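# Shut the laptop lid without toppling the desk organiser

## Task

Bring the laptop lid down so the laptop ends up closed, and make sure the desk organiser is still upright when you are done.

## Robot and tools

ROBOT. Two arms, left_arm and right_arm, each with six joints and a two-finger gripper. In the scene frame the origin sits at table-top height midway between the nominal arm mounts, +z points up, +x points out over the table, and left_arm is on the +y side. These names do not match image left and right. Calibrated bases in the scene frame: left_arm at (+0.033, +0.310, +0.033) m with quat_wxyz (+1.000, 0, 0, -0.005); right_arm at (-0.004, -0.280, +0.044) m with quat_wxyz (+1.000, 0, 0, +0.019). Both bases have +z as up.

JOINT ORDER AND RANGES. Per arm, always: waist, shoulder, elbow, wrist pitch, wrist yaw, wrist roll. Nominal ranges in rad: waist -2.618 to 3.054, shoulder 0.000 to 3.142, elbow 0.000 to 3.142, wrist pitch -1.571 to 1.571, wrist yaw -1.571 to 1.571, wrist roll -2.094 to 2.094. A true end may sit up to 0.059 rad either side of these. A target more than 0.059 rad beyond an end, and further out than the joint's last reading, gets the call refused. A target past the true end is clipped there, and the result may print "joint sent to its limit" (no such line does not prove there is more room).

THE ROW. Every command row has 14 numbers, even when only one arm moves: left_arm's six absolute joint angles in rad, then its opening, then right_arm's six angles and opening. Opening is absolute on a -1 (shut) to +1 (fully open) scale; between the ends the fingers go where grip_measured would read that number. A 0 is a real command, so to leave a gripper alone repeat its current value (see "Tool commands"). To keep a resting joint still, resend its "Joint targets" value.

TOOLS.
- execute_actions(actions, cameras): actions is a list of actions; each action is a table of 1 to 15 rows, one row per control step of 1/30 s; an action always lasts 15 steps (0.5 s), repeating its final row if shorter. An empty actions list just reports state and images.
- move(target, speed, blend, opening_speed, blocking, cameras): target is one 14-number row or a list of up to 15 rows, all absolute joint goals, sharing a 10 s budget. All joints of both arms travel together, so grippers trace curves; no collision avoidance. speed is the peak rad/s of the joint with the longest way, 0.01 to 2, default 0.5, either one value or one per target. blend (rad, per target or one value) rounds corners in a list; 0 stops at each. opening_speed (at least 0.2 per second on the -1..+1 scale) ramps finger commands. Finger values of later rows are applied only after both arms halt at that row. blocking=false returns after about 0.5 s while the move continues; a new move then takes over from the current point. The result adds a "move:" line: done, off_target (resting with a joint over 0.035 rad from goal), moving, held or fault, maybe limits=held, plus each lagging arm's worst joint and gap. done says nothing about contact.
- wait(seconds): 0 to 10; arms hold last command, a running move continues.
- stop(): brakes the running move; needs some room.
- zoom_image(camera, region): camera is cam_left_wrist or cam_right_wrist; region [x0, y0, x1, y1] in pixels of that camera's latest full image, origin top-left, at most 504 by 504.
- finished_scene(scene): the current scene's number; ends the scene for good. The lid must stay shut with no help from the robot.

MOTION LIMITS. Per control step a joint target may lead its measured angle by at most 0.202 (waist), 0.258 (shoulder), 0.3 (elbow), 0.573 (wrist pitch), 0.522 (wrist yaw, roll) rad. If targets would move a gripper over 200 mm from where it is, that arm's targets are scaled back. Far goals take several actions; tiny turns may not start. A move is slowed to at least 0.5 s.

RESULTS. Joint positions and Joint velocities give, per arm, six joints (rad, rad/s) then the finger-pad gap (m, m/s; 0.094 m fully open); "within noise" means the arm is still. Joint targets shows current drive goals. end_effector_position (m) and end_effector_quat_wxyz are in that arm's own base frame; the point lies between the pads about 1 cm behind the tips, fingers along gripper +z, opening along its y. Readings can be a few cm off, worse at long reach. grip_measured uses the opening scale (slightly wide when empty). grip_effort_nm is gripper motor effort, negative closing, not pad force. Joint torques follow joint order, include the arm's weight, carry offsets and noise; joints 1 to 3 wrap at ±28 N m. execute_actions results list joint angles at some steps. "joint command not followed" means the clearance check altered targets; it does not keep the grippers apart. MOTOR HOT appears at 75 °C; at 90 °C an OVER-TEMPERATURE FAULT folds that arm and disables it; at 100 °C it collapses. Holding loads, full stretch or pushing into something unreachable heats motors.

CAMERAS. cam_left_wrist and cam_right_wrist, fisheye, 672x504, one on each hand; calibration poses are in the carrying arm's base frame and may be slightly off. The cameras argument picks which images come back: omitted, null or ["all"] gives both, [] gives none.

CAUTIONS. Press the lid down gently and slowly; faster motion or goals far beyond contact hit harder. Avoid slamming the lid, hard impacts, arm-to-arm contact (can fail the scene), and knocking the organiser over or anything off the table. Disturbances may briefly tug held parts or nudge loose items. The scene keeps running while you compose a reply, with the last command held.

Each tool is called after "Request:" as name([rows], argument=value, ...), one row to a line, values as JSON.

## Session

Request:
execute_actions(actions=[])

Scene clock: 0.00 s.
left_arm: end_effector_position=(+0.1214, +0.2865, +0.2126) grip_measured=+1.000 grip_effort_nm=n/a end_effector_quat_wxyz=(+0.376, -0.046, +0.925, +0.004) | right_arm: end_effector_position=(+0.0169, -0.1624, +0.1240) grip_measured=+1.000 grip_effort_nm=n/a end_effector_quat_wxyz=(-0.016, +0.069, +0.997, +0.010)
Joint positions: left_arm=[1.576 1.589 1.459 -1.388 0.77 1.456 0.094] | right_arm=[-1.443 1.173 0.974 -1.397 0.028 -1.304 0.094]
Joint velocities: within noise
Joint torques (N m): no reading
Heat: left arm: 30 °C; right arm: 28 °C.
Joint targets: left_arm=[1.576 1.586 1.462 -1.408 0.786 1.456] | right_arm=[-1.443 1.168 0.980 -1.400 0.022 -1.304]
Tool commands: left_gripper/opening=+1.0 right_gripper/opening=+1.0

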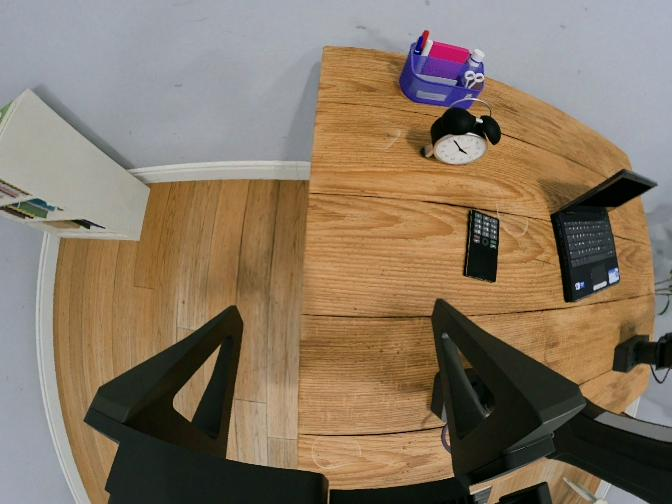

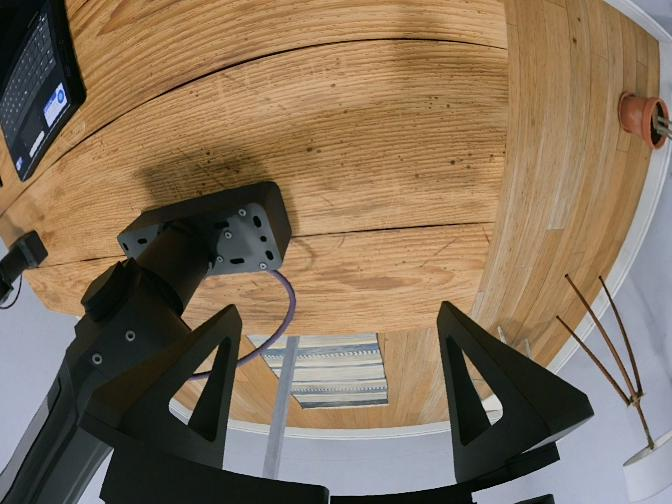

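Request:
zoom_image(camera="cam_left_wrist", region=[520, 140, 672, 320])

Request:
zoom_image(camera="cam_right_wrist", region=[0, 0, 200, 200])

Scaled by 2.800 from the camera's 672x504 image, which has a finer 960x720 frame.

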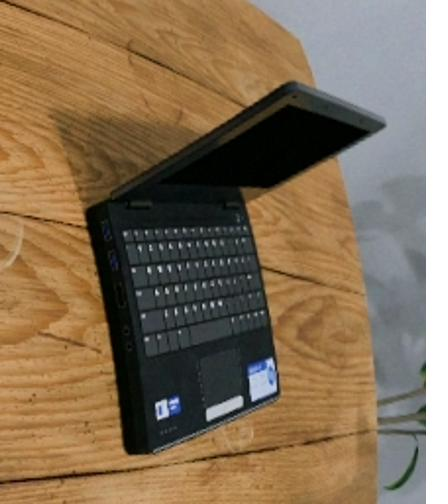

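Scaled by 2.520 from the camera's 672x504 image, which has a finer 960x720 frame.

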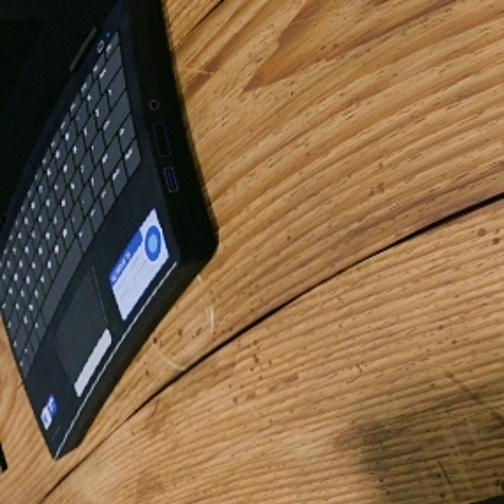

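Request:
move([
  [0.3,2.0,2.0,-1.45,0,0,-1,-1.443,1.168,0.98,-1.4,0.022,-1.304,1],
  [-0.1,2.224,2.262,-1.571,0,0,-1,-1.443,1.168,0.98,-1.4,0.022,-1.304,1],
], speed=0.8, blend=0.1)

Request:
zoom_image(camera="cam_left_wrist", region=[250, 100, 672, 504])

Scene clock: 110.10 s.
left_arm: end_effector_position=(+0.4387, -0.0448, +0.1537) grip_measured=-0.993 grip_effort_nm=-0.388 end_effector_quat_wxyz=(+0.046, +0.055, +0.997, -0.004) | right_arm: end_effector_position=(+0.0169, -0.1624, +0.1240) grip_measured=+1.000 grip_effort_nm=0.027 end_effector_quat_wxyz=(-0.016, +0.069, +0.997, +0.010)
Joint positions: left_arm=[-0.102 2.202 2.24 -1.517 0.004 0.008 0] | right_arm=[-1.443 1.173 0.974 -1.397 0.028 -1.304 0.094]
Joint velocities: within noise
Joint torques (N m): left_arm=[0.1 -9.54 8.31 0.28 -0.07 -0.07] | right_arm=[-0.08 -3.47 7.35 0.57 -0.04 -0.02]
Heat: left arm: 33 °C; right arm: 32 °C.
Joint targets: left_arm=[-0.100 2.224 2.262 -1.558 0.000 0.000] | right_arm=[-1.443 1.168 0.980 -1.400 0.022 -1.304]
joint sent to its limit (left arm) — the wrist pitch, lower limit.
move: off_target (left_arm); left_arm: the wrist pitch is farthest, 0.054 rad from its target
camera_calibration:
cam_left_wrist: T_world_to_cam=[[-0.175102, -0.983933, -0.0348651, 0.0392669], [-0.868981, 0.137804, 0.475271, 0.349089], [-0.46283, 0.113518, -0.879148, 0.457021], [0, 0, 0, 1]] pos_world=[0.52175, -0.06135, 0.237246]

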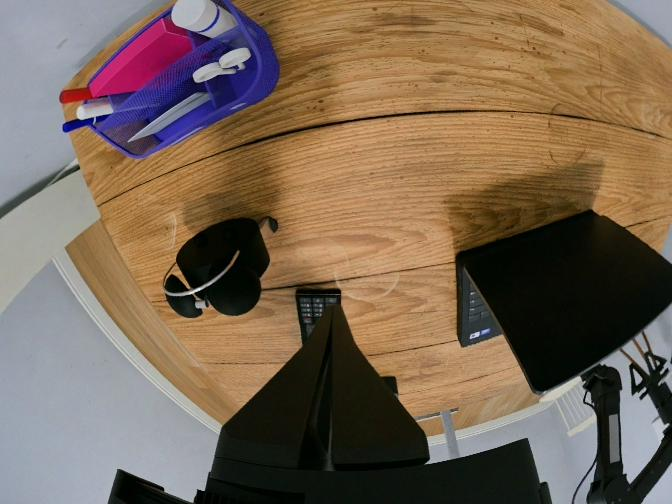

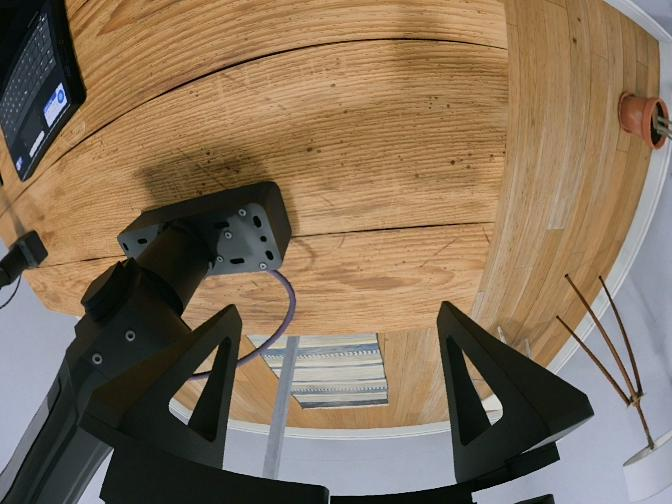

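Scaled by 1.194 from the camera's 672x504 image, which has a finer 960x720 frame.

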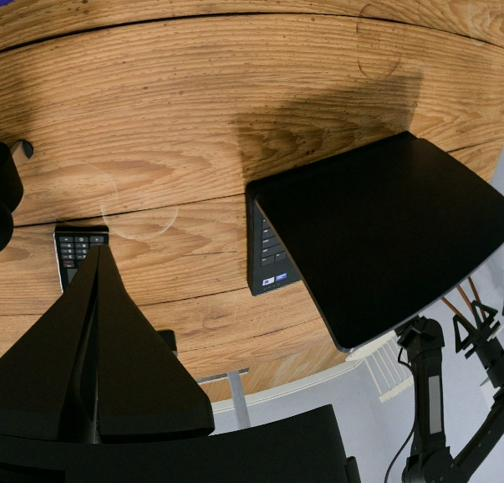

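Request:
move(target=[-0.194,2.321,2.037,-1.216,0.9,0,-1,-1.443,1.168,0.98,-1.4,0.022,-1.304,1], speed=0.6, cameras=["cam_left_wrist"])

Scene clock: 220.07 s.
left_arm: end_effector_position=(+0.4333, -0.2224, +0.1333) grip_measured=-0.993 grip_effort_nm=-0.383 end_effector_quat_wxyz=(+0.011, +0.111, +0.897, -0.429) | right_arm: end_effector_position=(+0.0169, -0.1624, +0.1240) grip_measured=+1.000 grip_effort_nm=0.027 end_effector_quat_wxyz=(-0.016, +0.069, +0.997, +0.010)
Joint positions: left_arm=[-0.19 2.294 2.051 -1.214 0.881 0.003 0] | right_arm=[-1.443 1.173 0.974 -1.397 0.028 -1.304 0.094]
Joint velocities: within noise
Joint torques (N m): left_arm=[-0.38 -10.14 5.67 0.66 0.57 0] | right_arm=[-0.06 -3.47 7.32 0.58 -0.04 -0.04]
Heat: left arm: 33 °C; right arm: 33 °C.
Joint targets: left_arm=[-0.194 2.321 2.037 -1.216 0.900 0.000] | right_arm=[-1.443 1.168 0.980 -1.400 0.022 -1.304]
move: done
camera_calibration:
cam_left_wrist: T_world_to_cam=[[-0.276804, -0.618197, 0.735671, -0.114366], [-0.761055, 0.608442, 0.224929, 0.469859], [-0.586664, -0.497625, -0.638901, 0.34247], [0, 0, 0, 1]] pos_world=[0.526847, -0.186161, 0.197255]
Images, in order (width x height): cam_left_wrist 672x504.

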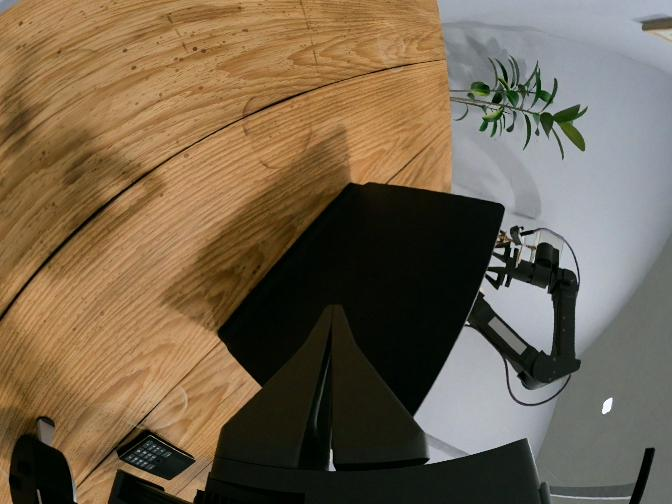

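Request:
move(target=[-0.275,2.008,1.567,-1.059,0.9,0,-1,-1.443,1.168,0.98,-1.4,0.022,-1.304,1], speed=0.3, cameras=["cam_left_wrist"])

Scene clock: 226.80 s.
left_arm: end_effector_position=(+0.3548, -0.2371, +0.1175) grip_measured=-0.993 grip_effort_nm=-0.379 end_effector_quat_wxyz=(-0.013, +0.137, +0.893, -0.429) | right_arm: end_effector_position=(+0.0169, -0.1624, +0.1240) grip_measured=+1.000 grip_effort_nm=0.027 end_effector_quat_wxyz=(-0.016, +0.069, +0.997, +0.010)
Joint positions: left_arm=[-0.263 2.043 1.588 -1.018 0.884 -0.004 0] | right_arm=[-1.443 1.173 0.974 -1.397 0.028 -1.304 0.094]
Joint velocities: within noise
Joint torques (N m): left_arm=[-1.06 -12.81 4.96 0.27 0.56 0.06] | right_arm=[-0.05 -3.41 7.32 0.56 -0.04 -0.03]
Heat: left arm: 34 °C; right arm: 33 °C.
Joint targets: left_arm=[-0.275 2.008 1.567 -1.059 0.900 0.000] | right_arm=[-1.443 1.168 0.980 -1.400 0.022 -1.304]
move: off_target (left_arm); left_arm: the wrist pitch is farthest, 0.041 rad from its target
camera_calibration:
cam_left_wrist: T_world_to_cam=[[-0.302927, -0.599266, 0.741024, -0.120463], [-0.712544, 0.65877, 0.241463, 0.415385], [-0.632864, -0.454866, -0.626562, 0.304151], [0, 0, 0, 1]] pos_world=[0.451975, -0.207485, 0.179535]
Images, in order (width x height): cam_left_wrist 672x504.

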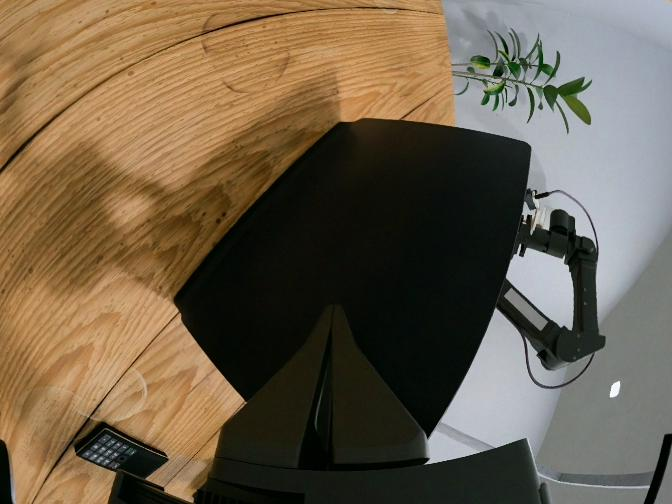

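Request:
move(target=[-0.342,1.888,1.296,-0.908,0.9,0,-1,-1.443,1.168,0.98,-1.4,0.022,-1.304,1], speed=0.25, cameras=["cam_left_wrist","cam_right_wrist"])

Scene clock: 234.47 s.
left_arm: end_effector_position=(+0.3071, -0.2471, +0.1047) grip_measured=-0.993 grip_effort_nm=-0.383 end_effector_quat_wxyz=(-0.008, +0.171, +0.884, -0.435) | right_arm: end_effector_position=(+0.0169, -0.1624, +0.1240) grip_measured=+1.000 grip_effort_nm=0.022 end_effector_quat_wxyz=(-0.016, +0.069, +0.997, +0.010)
Joint positions: left_arm=[-0.32 1.903 1.326 -0.855 0.893 -0.005 0] | right_arm=[-1.443 1.173 0.974 -1.397 0.028 -1.304 0.094]
Joint velocities: within noise
Joint torques (N m): left_arm=[-1.78 -9.94 4.16 0.23 0.47 0.08] | right_arm=[-0.01 -3.48 7.36 0.57 -0.05 -0.02]
Heat: left arm: 37 °C; right arm: 33 °C.
Joint targets: left_arm=[-0.342 1.888 1.296 -0.908 0.900 0.000] | right_arm=[-1.443 1.168 0.980 -1.400 0.022 -1.304]
move: off_target (left_arm); left_arm: the wrist pitch is farthest, 0.053 rad from its target
camera_calibration:
cam_left_wrist: T_world_to_cam=[[-0.36353, -0.564799, 0.740843, -0.104242], [-0.68129, 0.703569, 0.202076, 0.396661], [-0.635366, -0.431268, -0.64056, 0.269391], [0, 0, 0, 1]] pos_world=[0.403508, -0.221774, 0.169632]

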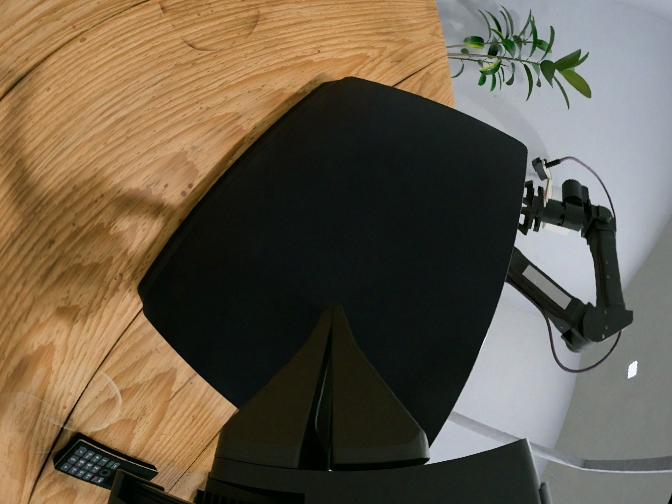

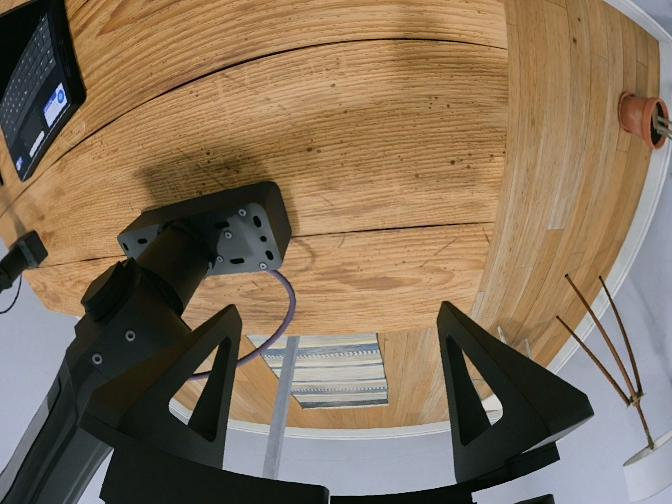

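Working, laptop not sliding. Continue.

Request:
move([
  [-0.4,1.875,1.085,-0.71,0.9,0,-1,-1.443,1.168,0.98,-1.4,0.022,-1.304,1],
  [-0.427,1.909,0.997,-0.588,0.9,0,-1,-1.443,1.168,0.98,-1.4,0.022,-1.304,1],
], speed=0.25, blend=0.05, cameras=["cam_left_wrist","cam_right_wrist"])

Scene clock: 241.27 s.
left_arm: end_effector_position=(+0.2469, -0.2609, +0.0434) grip_measured=-0.993 grip_effort_nm=-0.383 end_effector_quat_wxyz=(-0.032, +0.210, +0.871, -0.443) | right_arm: end_effector_position=(+0.0169, -0.1624, +0.1240) grip_measured=+1.000 grip_effort_nm=0.032 end_effector_quat_wxyz=(-0.016, +0.069, +0.997, +0.010)
Joint positions: left_arm=[-0.413 1.89 1.021 -0.566 0.913 -0.005 0] | right_arm=[-1.443 1.173 0.974 -1.397 0.028 -1.304 0.094]
Joint velocities: within noise
Joint torques (N m): left_arm=[-1.2 -6.57 3.89 0.52 0.3 0.08] | right_arm=[-0.02 -3.43 7.32 0.58 -0.03 -0.04]
Heat: left arm: 37 °C; right arm: 34 °C.
Joint targets: left_arm=[-0.427 1.909 0.997 -0.588 0.900 0.000] | right_arm=[-1.443 1.168 0.980 -1.400 0.022 -1.304]
move: done
camera_calibration:
cam_left_wrist: T_world_to_cam=[[-0.407228, -0.515339, 0.75405, -0.0654261], [-0.609251, 0.768352, 0.196084, 0.37718], [-0.680425, -0.379555, -0.626865, 0.209974], [0, 0, 0, 1]] pos_world=[0.346026, -0.243827, 0.107001]

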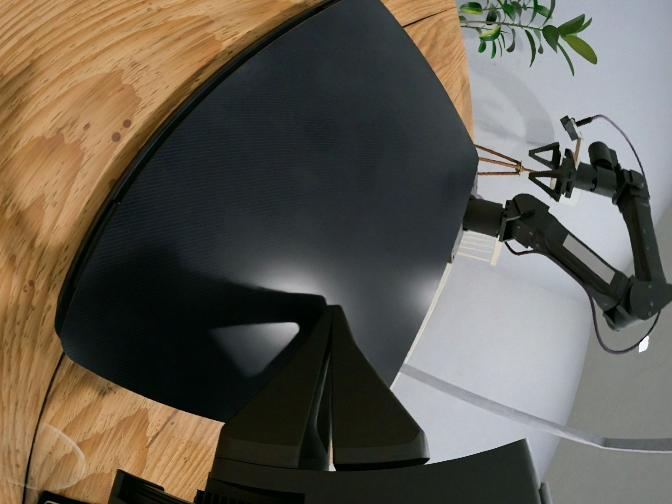

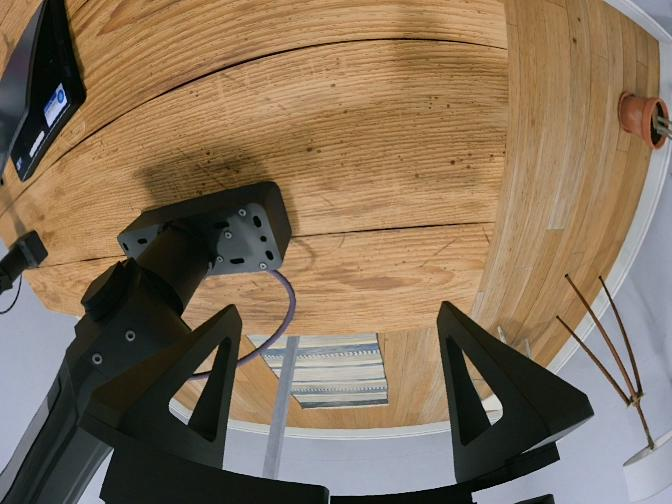

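Request:
move(target=[-0.427,1.976,0.966,-0.49,0.9,0,-1,-1.443,1.168,0.98,-1.4,0.022,-1.304,1], speed=0.1, cameras=["cam_left_wrist","cam_right_wrist"])

Request:
zoom_image(camera="cam_right_wrist", region=[0, 0, 200, 200])

Scene clock: 250.73 s.
left_arm: end_effector_position=(+0.2409, -0.2619, +0.0213) grip_measured=-0.993 grip_effort_nm=-0.383 end_effector_quat_wxyz=(-0.043, +0.209, +0.870, -0.445) | right_arm: end_effector_position=(+0.0169, -0.1624, +0.1240) grip_measured=+1.000 grip_effort_nm=0.027 end_effector_quat_wxyz=(-0.016, +0.069, +0.997, +0.010)
Joint positions: left_arm=[-0.419 1.945 0.985 -0.494 0.922 -0.005 0] | right_arm=[-1.443 1.173 0.974 -1.397 0.028 -1.304 0.094]
Joint velocities: within noise
Joint torques (N m): left_arm=[-0.65 -5.9 3.93 0.73 0.21 0.09] | right_arm=[-0.02 -3.43 7.36 0.57 -0.04 -0.02]
Heat: left arm: 35 °C; right arm: 34 °C.
Joint targets: left_arm=[-0.427 1.976 0.966 -0.490 0.900 0.000] | right_arm=[-1.443 1.168 0.980 -1.400 0.022 -1.304]
move: done
camera_calibration:
cam_left_wrist: T_world_to_cam=[[-0.394969, -0.511503, 0.763128, -0.053831], [-0.598659, 0.773384, 0.208532, 0.377031], [-0.696855, -0.37449, -0.611678, 0.196595], [0, 0, 0, 1]] pos_world=[0.34145, -0.245502, 0.0827099]

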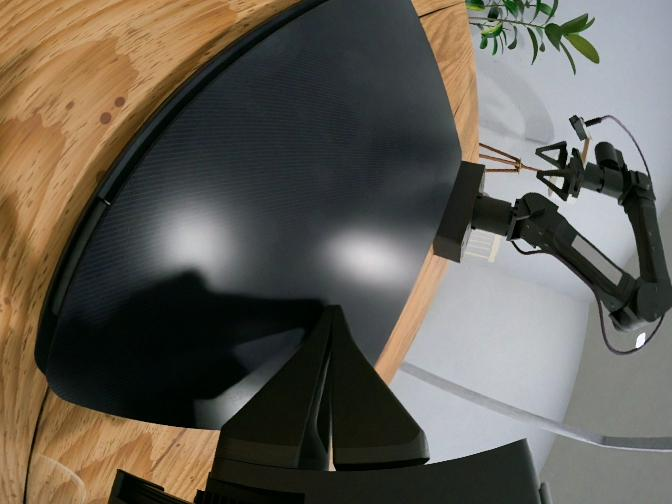

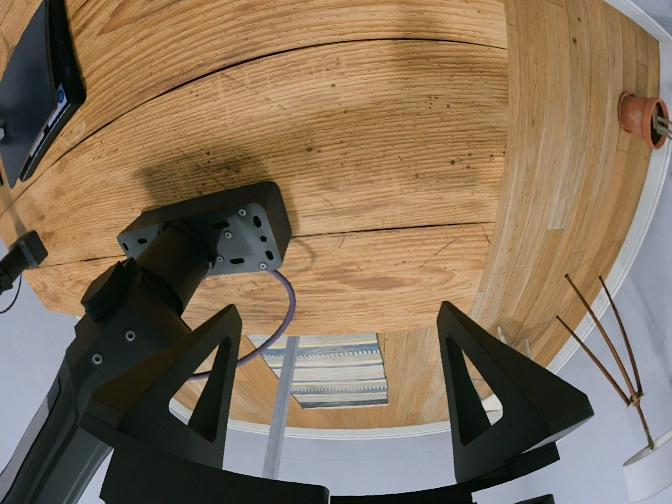

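Scaled by 2.520 from the camera's 672x504 image, which has a finer 960x720 frame.

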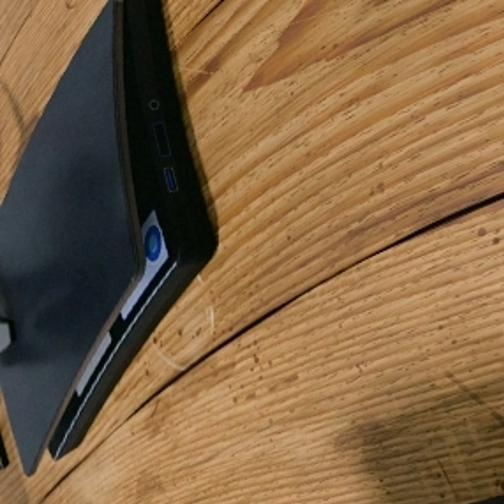

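Request:
move(target=[-0.427,2.046,0.94,-0.394,0.9,0,-1,-1.443,1.168,0.98,-1.4,0.022,-1.304,1], speed=0.1, cameras=["cam_left_wrist","cam_right_wrist"])

Request:
zoom_image(camera="cam_right_wrist", region=[0, 0, 200, 200])

Scene clock: 257.43 s.
left_arm: end_effector_position=(+0.2391, -0.2667, +0.0091) grip_measured=-0.993 grip_effort_nm=-0.383 end_effector_quat_wxyz=(-0.045, +0.209, +0.858, -0.467) | right_arm: end_effector_position=(+0.0169, -0.1624, +0.1240) grip_measured=+1.000 grip_effort_nm=0.027 end_effector_quat_wxyz=(-0.016, +0.069, +0.997, +0.010)
Joint positions: left_arm=[-0.419 2 0.964 -0.412 0.972 -0.005 0] | right_arm=[-1.443 1.173 0.974 -1.397 0.028 -1.304 0.094]
Joint velocities: within noise
Joint torques (N m): left_arm=[-0.65 -4.97 3.25 0.91 -0.27 0.08] | right_arm=[-0.06 -3.43 7.36 0.58 -0.05 -0.03]
Heat: left arm: 34 °C; right arm: 34 °C.
Joint targets: left_arm=[-0.427 2.046 0.940 -0.394 0.900 0.000] | right_arm=[-1.443 1.168 0.980 -1.400 0.022 -1.304]
move: off_target (left_arm); left_arm: the wrist yaw is farthest, 0.072 rad from its target
camera_calibration:
cam_left_wrist: T_world_to_cam=[[-0.386613, -0.472283, 0.792136, -0.039497], [-0.591234, 0.786125, 0.180139, 0.384157], [-0.707794, -0.398694, -0.583156, 0.181969], [0, 0, 0, 1]] pos_world=[0.340654, -0.248099, 0.068202]

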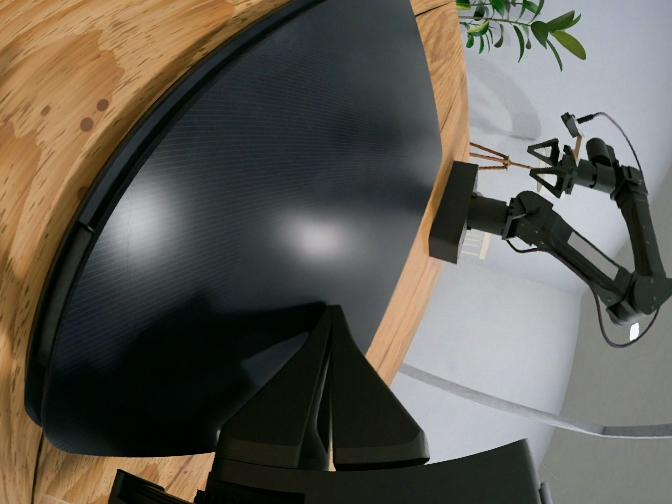

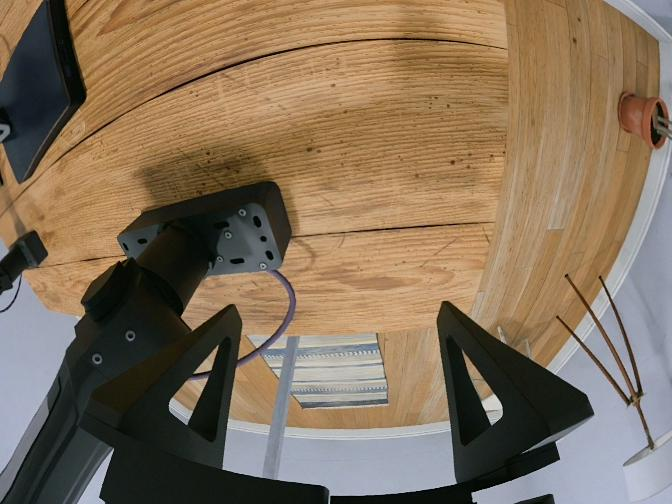

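Scaled by 2.520 from the camera's 672x504 image, which has a finer 960x720 frame.

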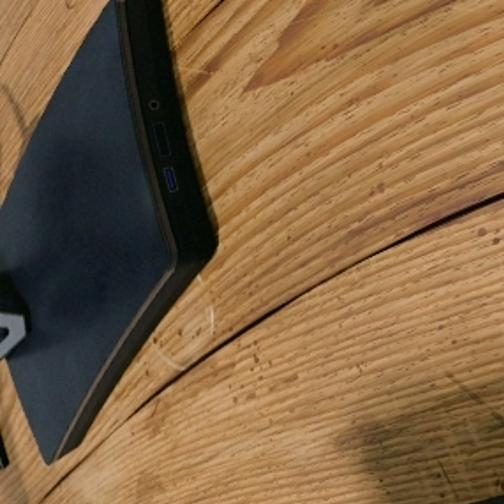

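Request:
move([
  [-0.427,2.08,0.93,-0.36,0.9,0,-1,-1.443,1.168,0.98,-1.4,0.022,-1.304,1],
  [-0.42,1.85,1.1,-0.6,0.9,0,-1,-1.443,1.168,0.98,-1.4,0.022,-1.304,1],
], speed=[0.1,0.4])

Request:
zoom_image(camera="cam_right_wrist", region=[0, 0, 200, 200])

Scene clock: 265.67 s.
left_arm: end_effector_position=(+0.2652, -0.2706, +0.0664) grip_measured=-0.993 grip_effort_nm=-0.374 end_effector_quat_wxyz=(+0.006, +0.232, +0.867, -0.441) | right_arm: end_effector_position=(+0.0169, -0.1624, +0.1240) grip_measured=+1.000 grip_effort_nm=0.027 end_effector_quat_wxyz=(-0.016, +0.069, +0.997, +0.010)
Joint positions: left_arm=[-0.423 1.861 1.09 -0.579 0.894 -0.005 0] | right_arm=[-1.443 1.173 0.974 -1.397 0.028 -1.304 0.094]
Joint velocities: within noise
Joint torques (N m): left_arm=[0.18 -8.98 7.04 0.65 0.45 0.08] | right_arm=[-0.02 -3.38 7.36 0.58 -0.04 -0.03]
Heat: left arm: 33 °C; right arm: 34 °C.
Joint targets: left_arm=[-0.420 1.850 1.100 -0.600 0.900 0.000] | right_arm=[-1.443 1.168 0.980 -1.400 0.022 -1.304]
move: done
camera_calibration:
cam_left_wrist: T_world_to_cam=[[-0.474169, -0.499338, 0.725138, -0.0563062], [-0.6179, 0.775446, 0.129934, 0.399872], [-0.627187, -0.386452, -0.676234, 0.220483], [0, 0, 0, 1]] pos_world=[0.358666, -0.252989, 0.137971]

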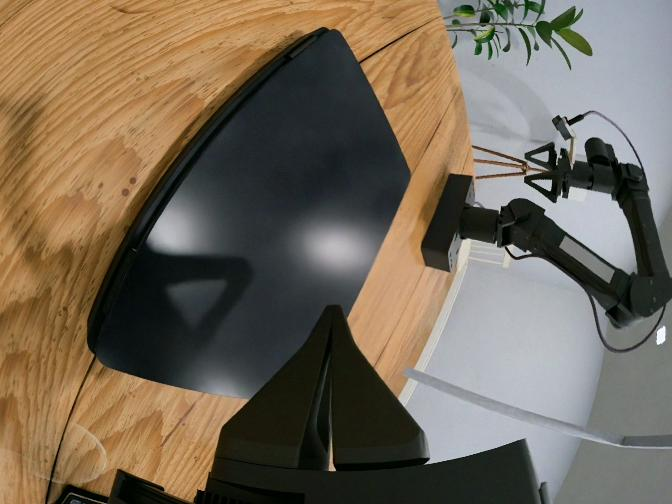

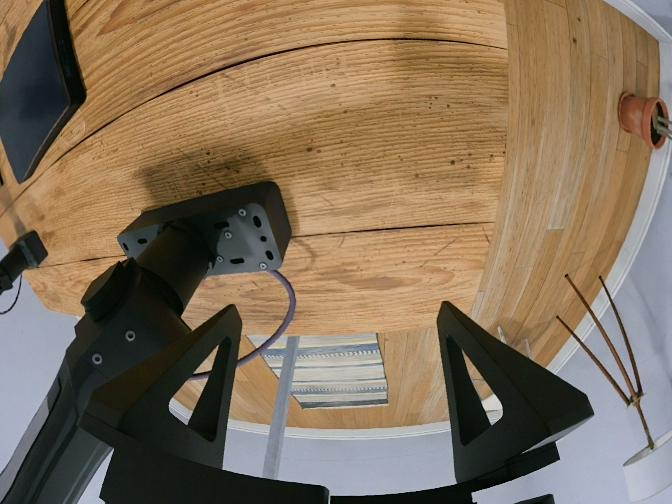

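Scaled by 2.520 from the camera's 672x504 image, which has a finer 960x720 frame.

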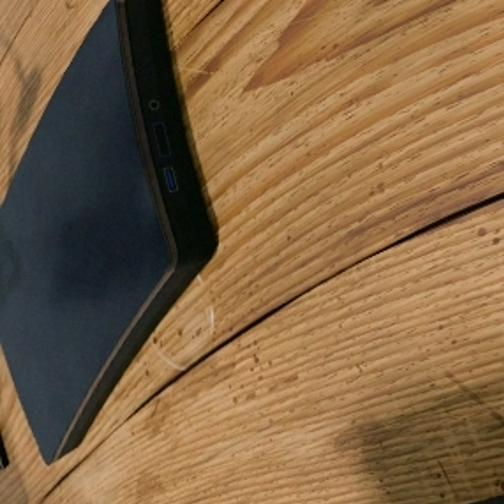

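Closed flat.

Request:
finished_scene(scene=1)

The scene is finished: the task was done.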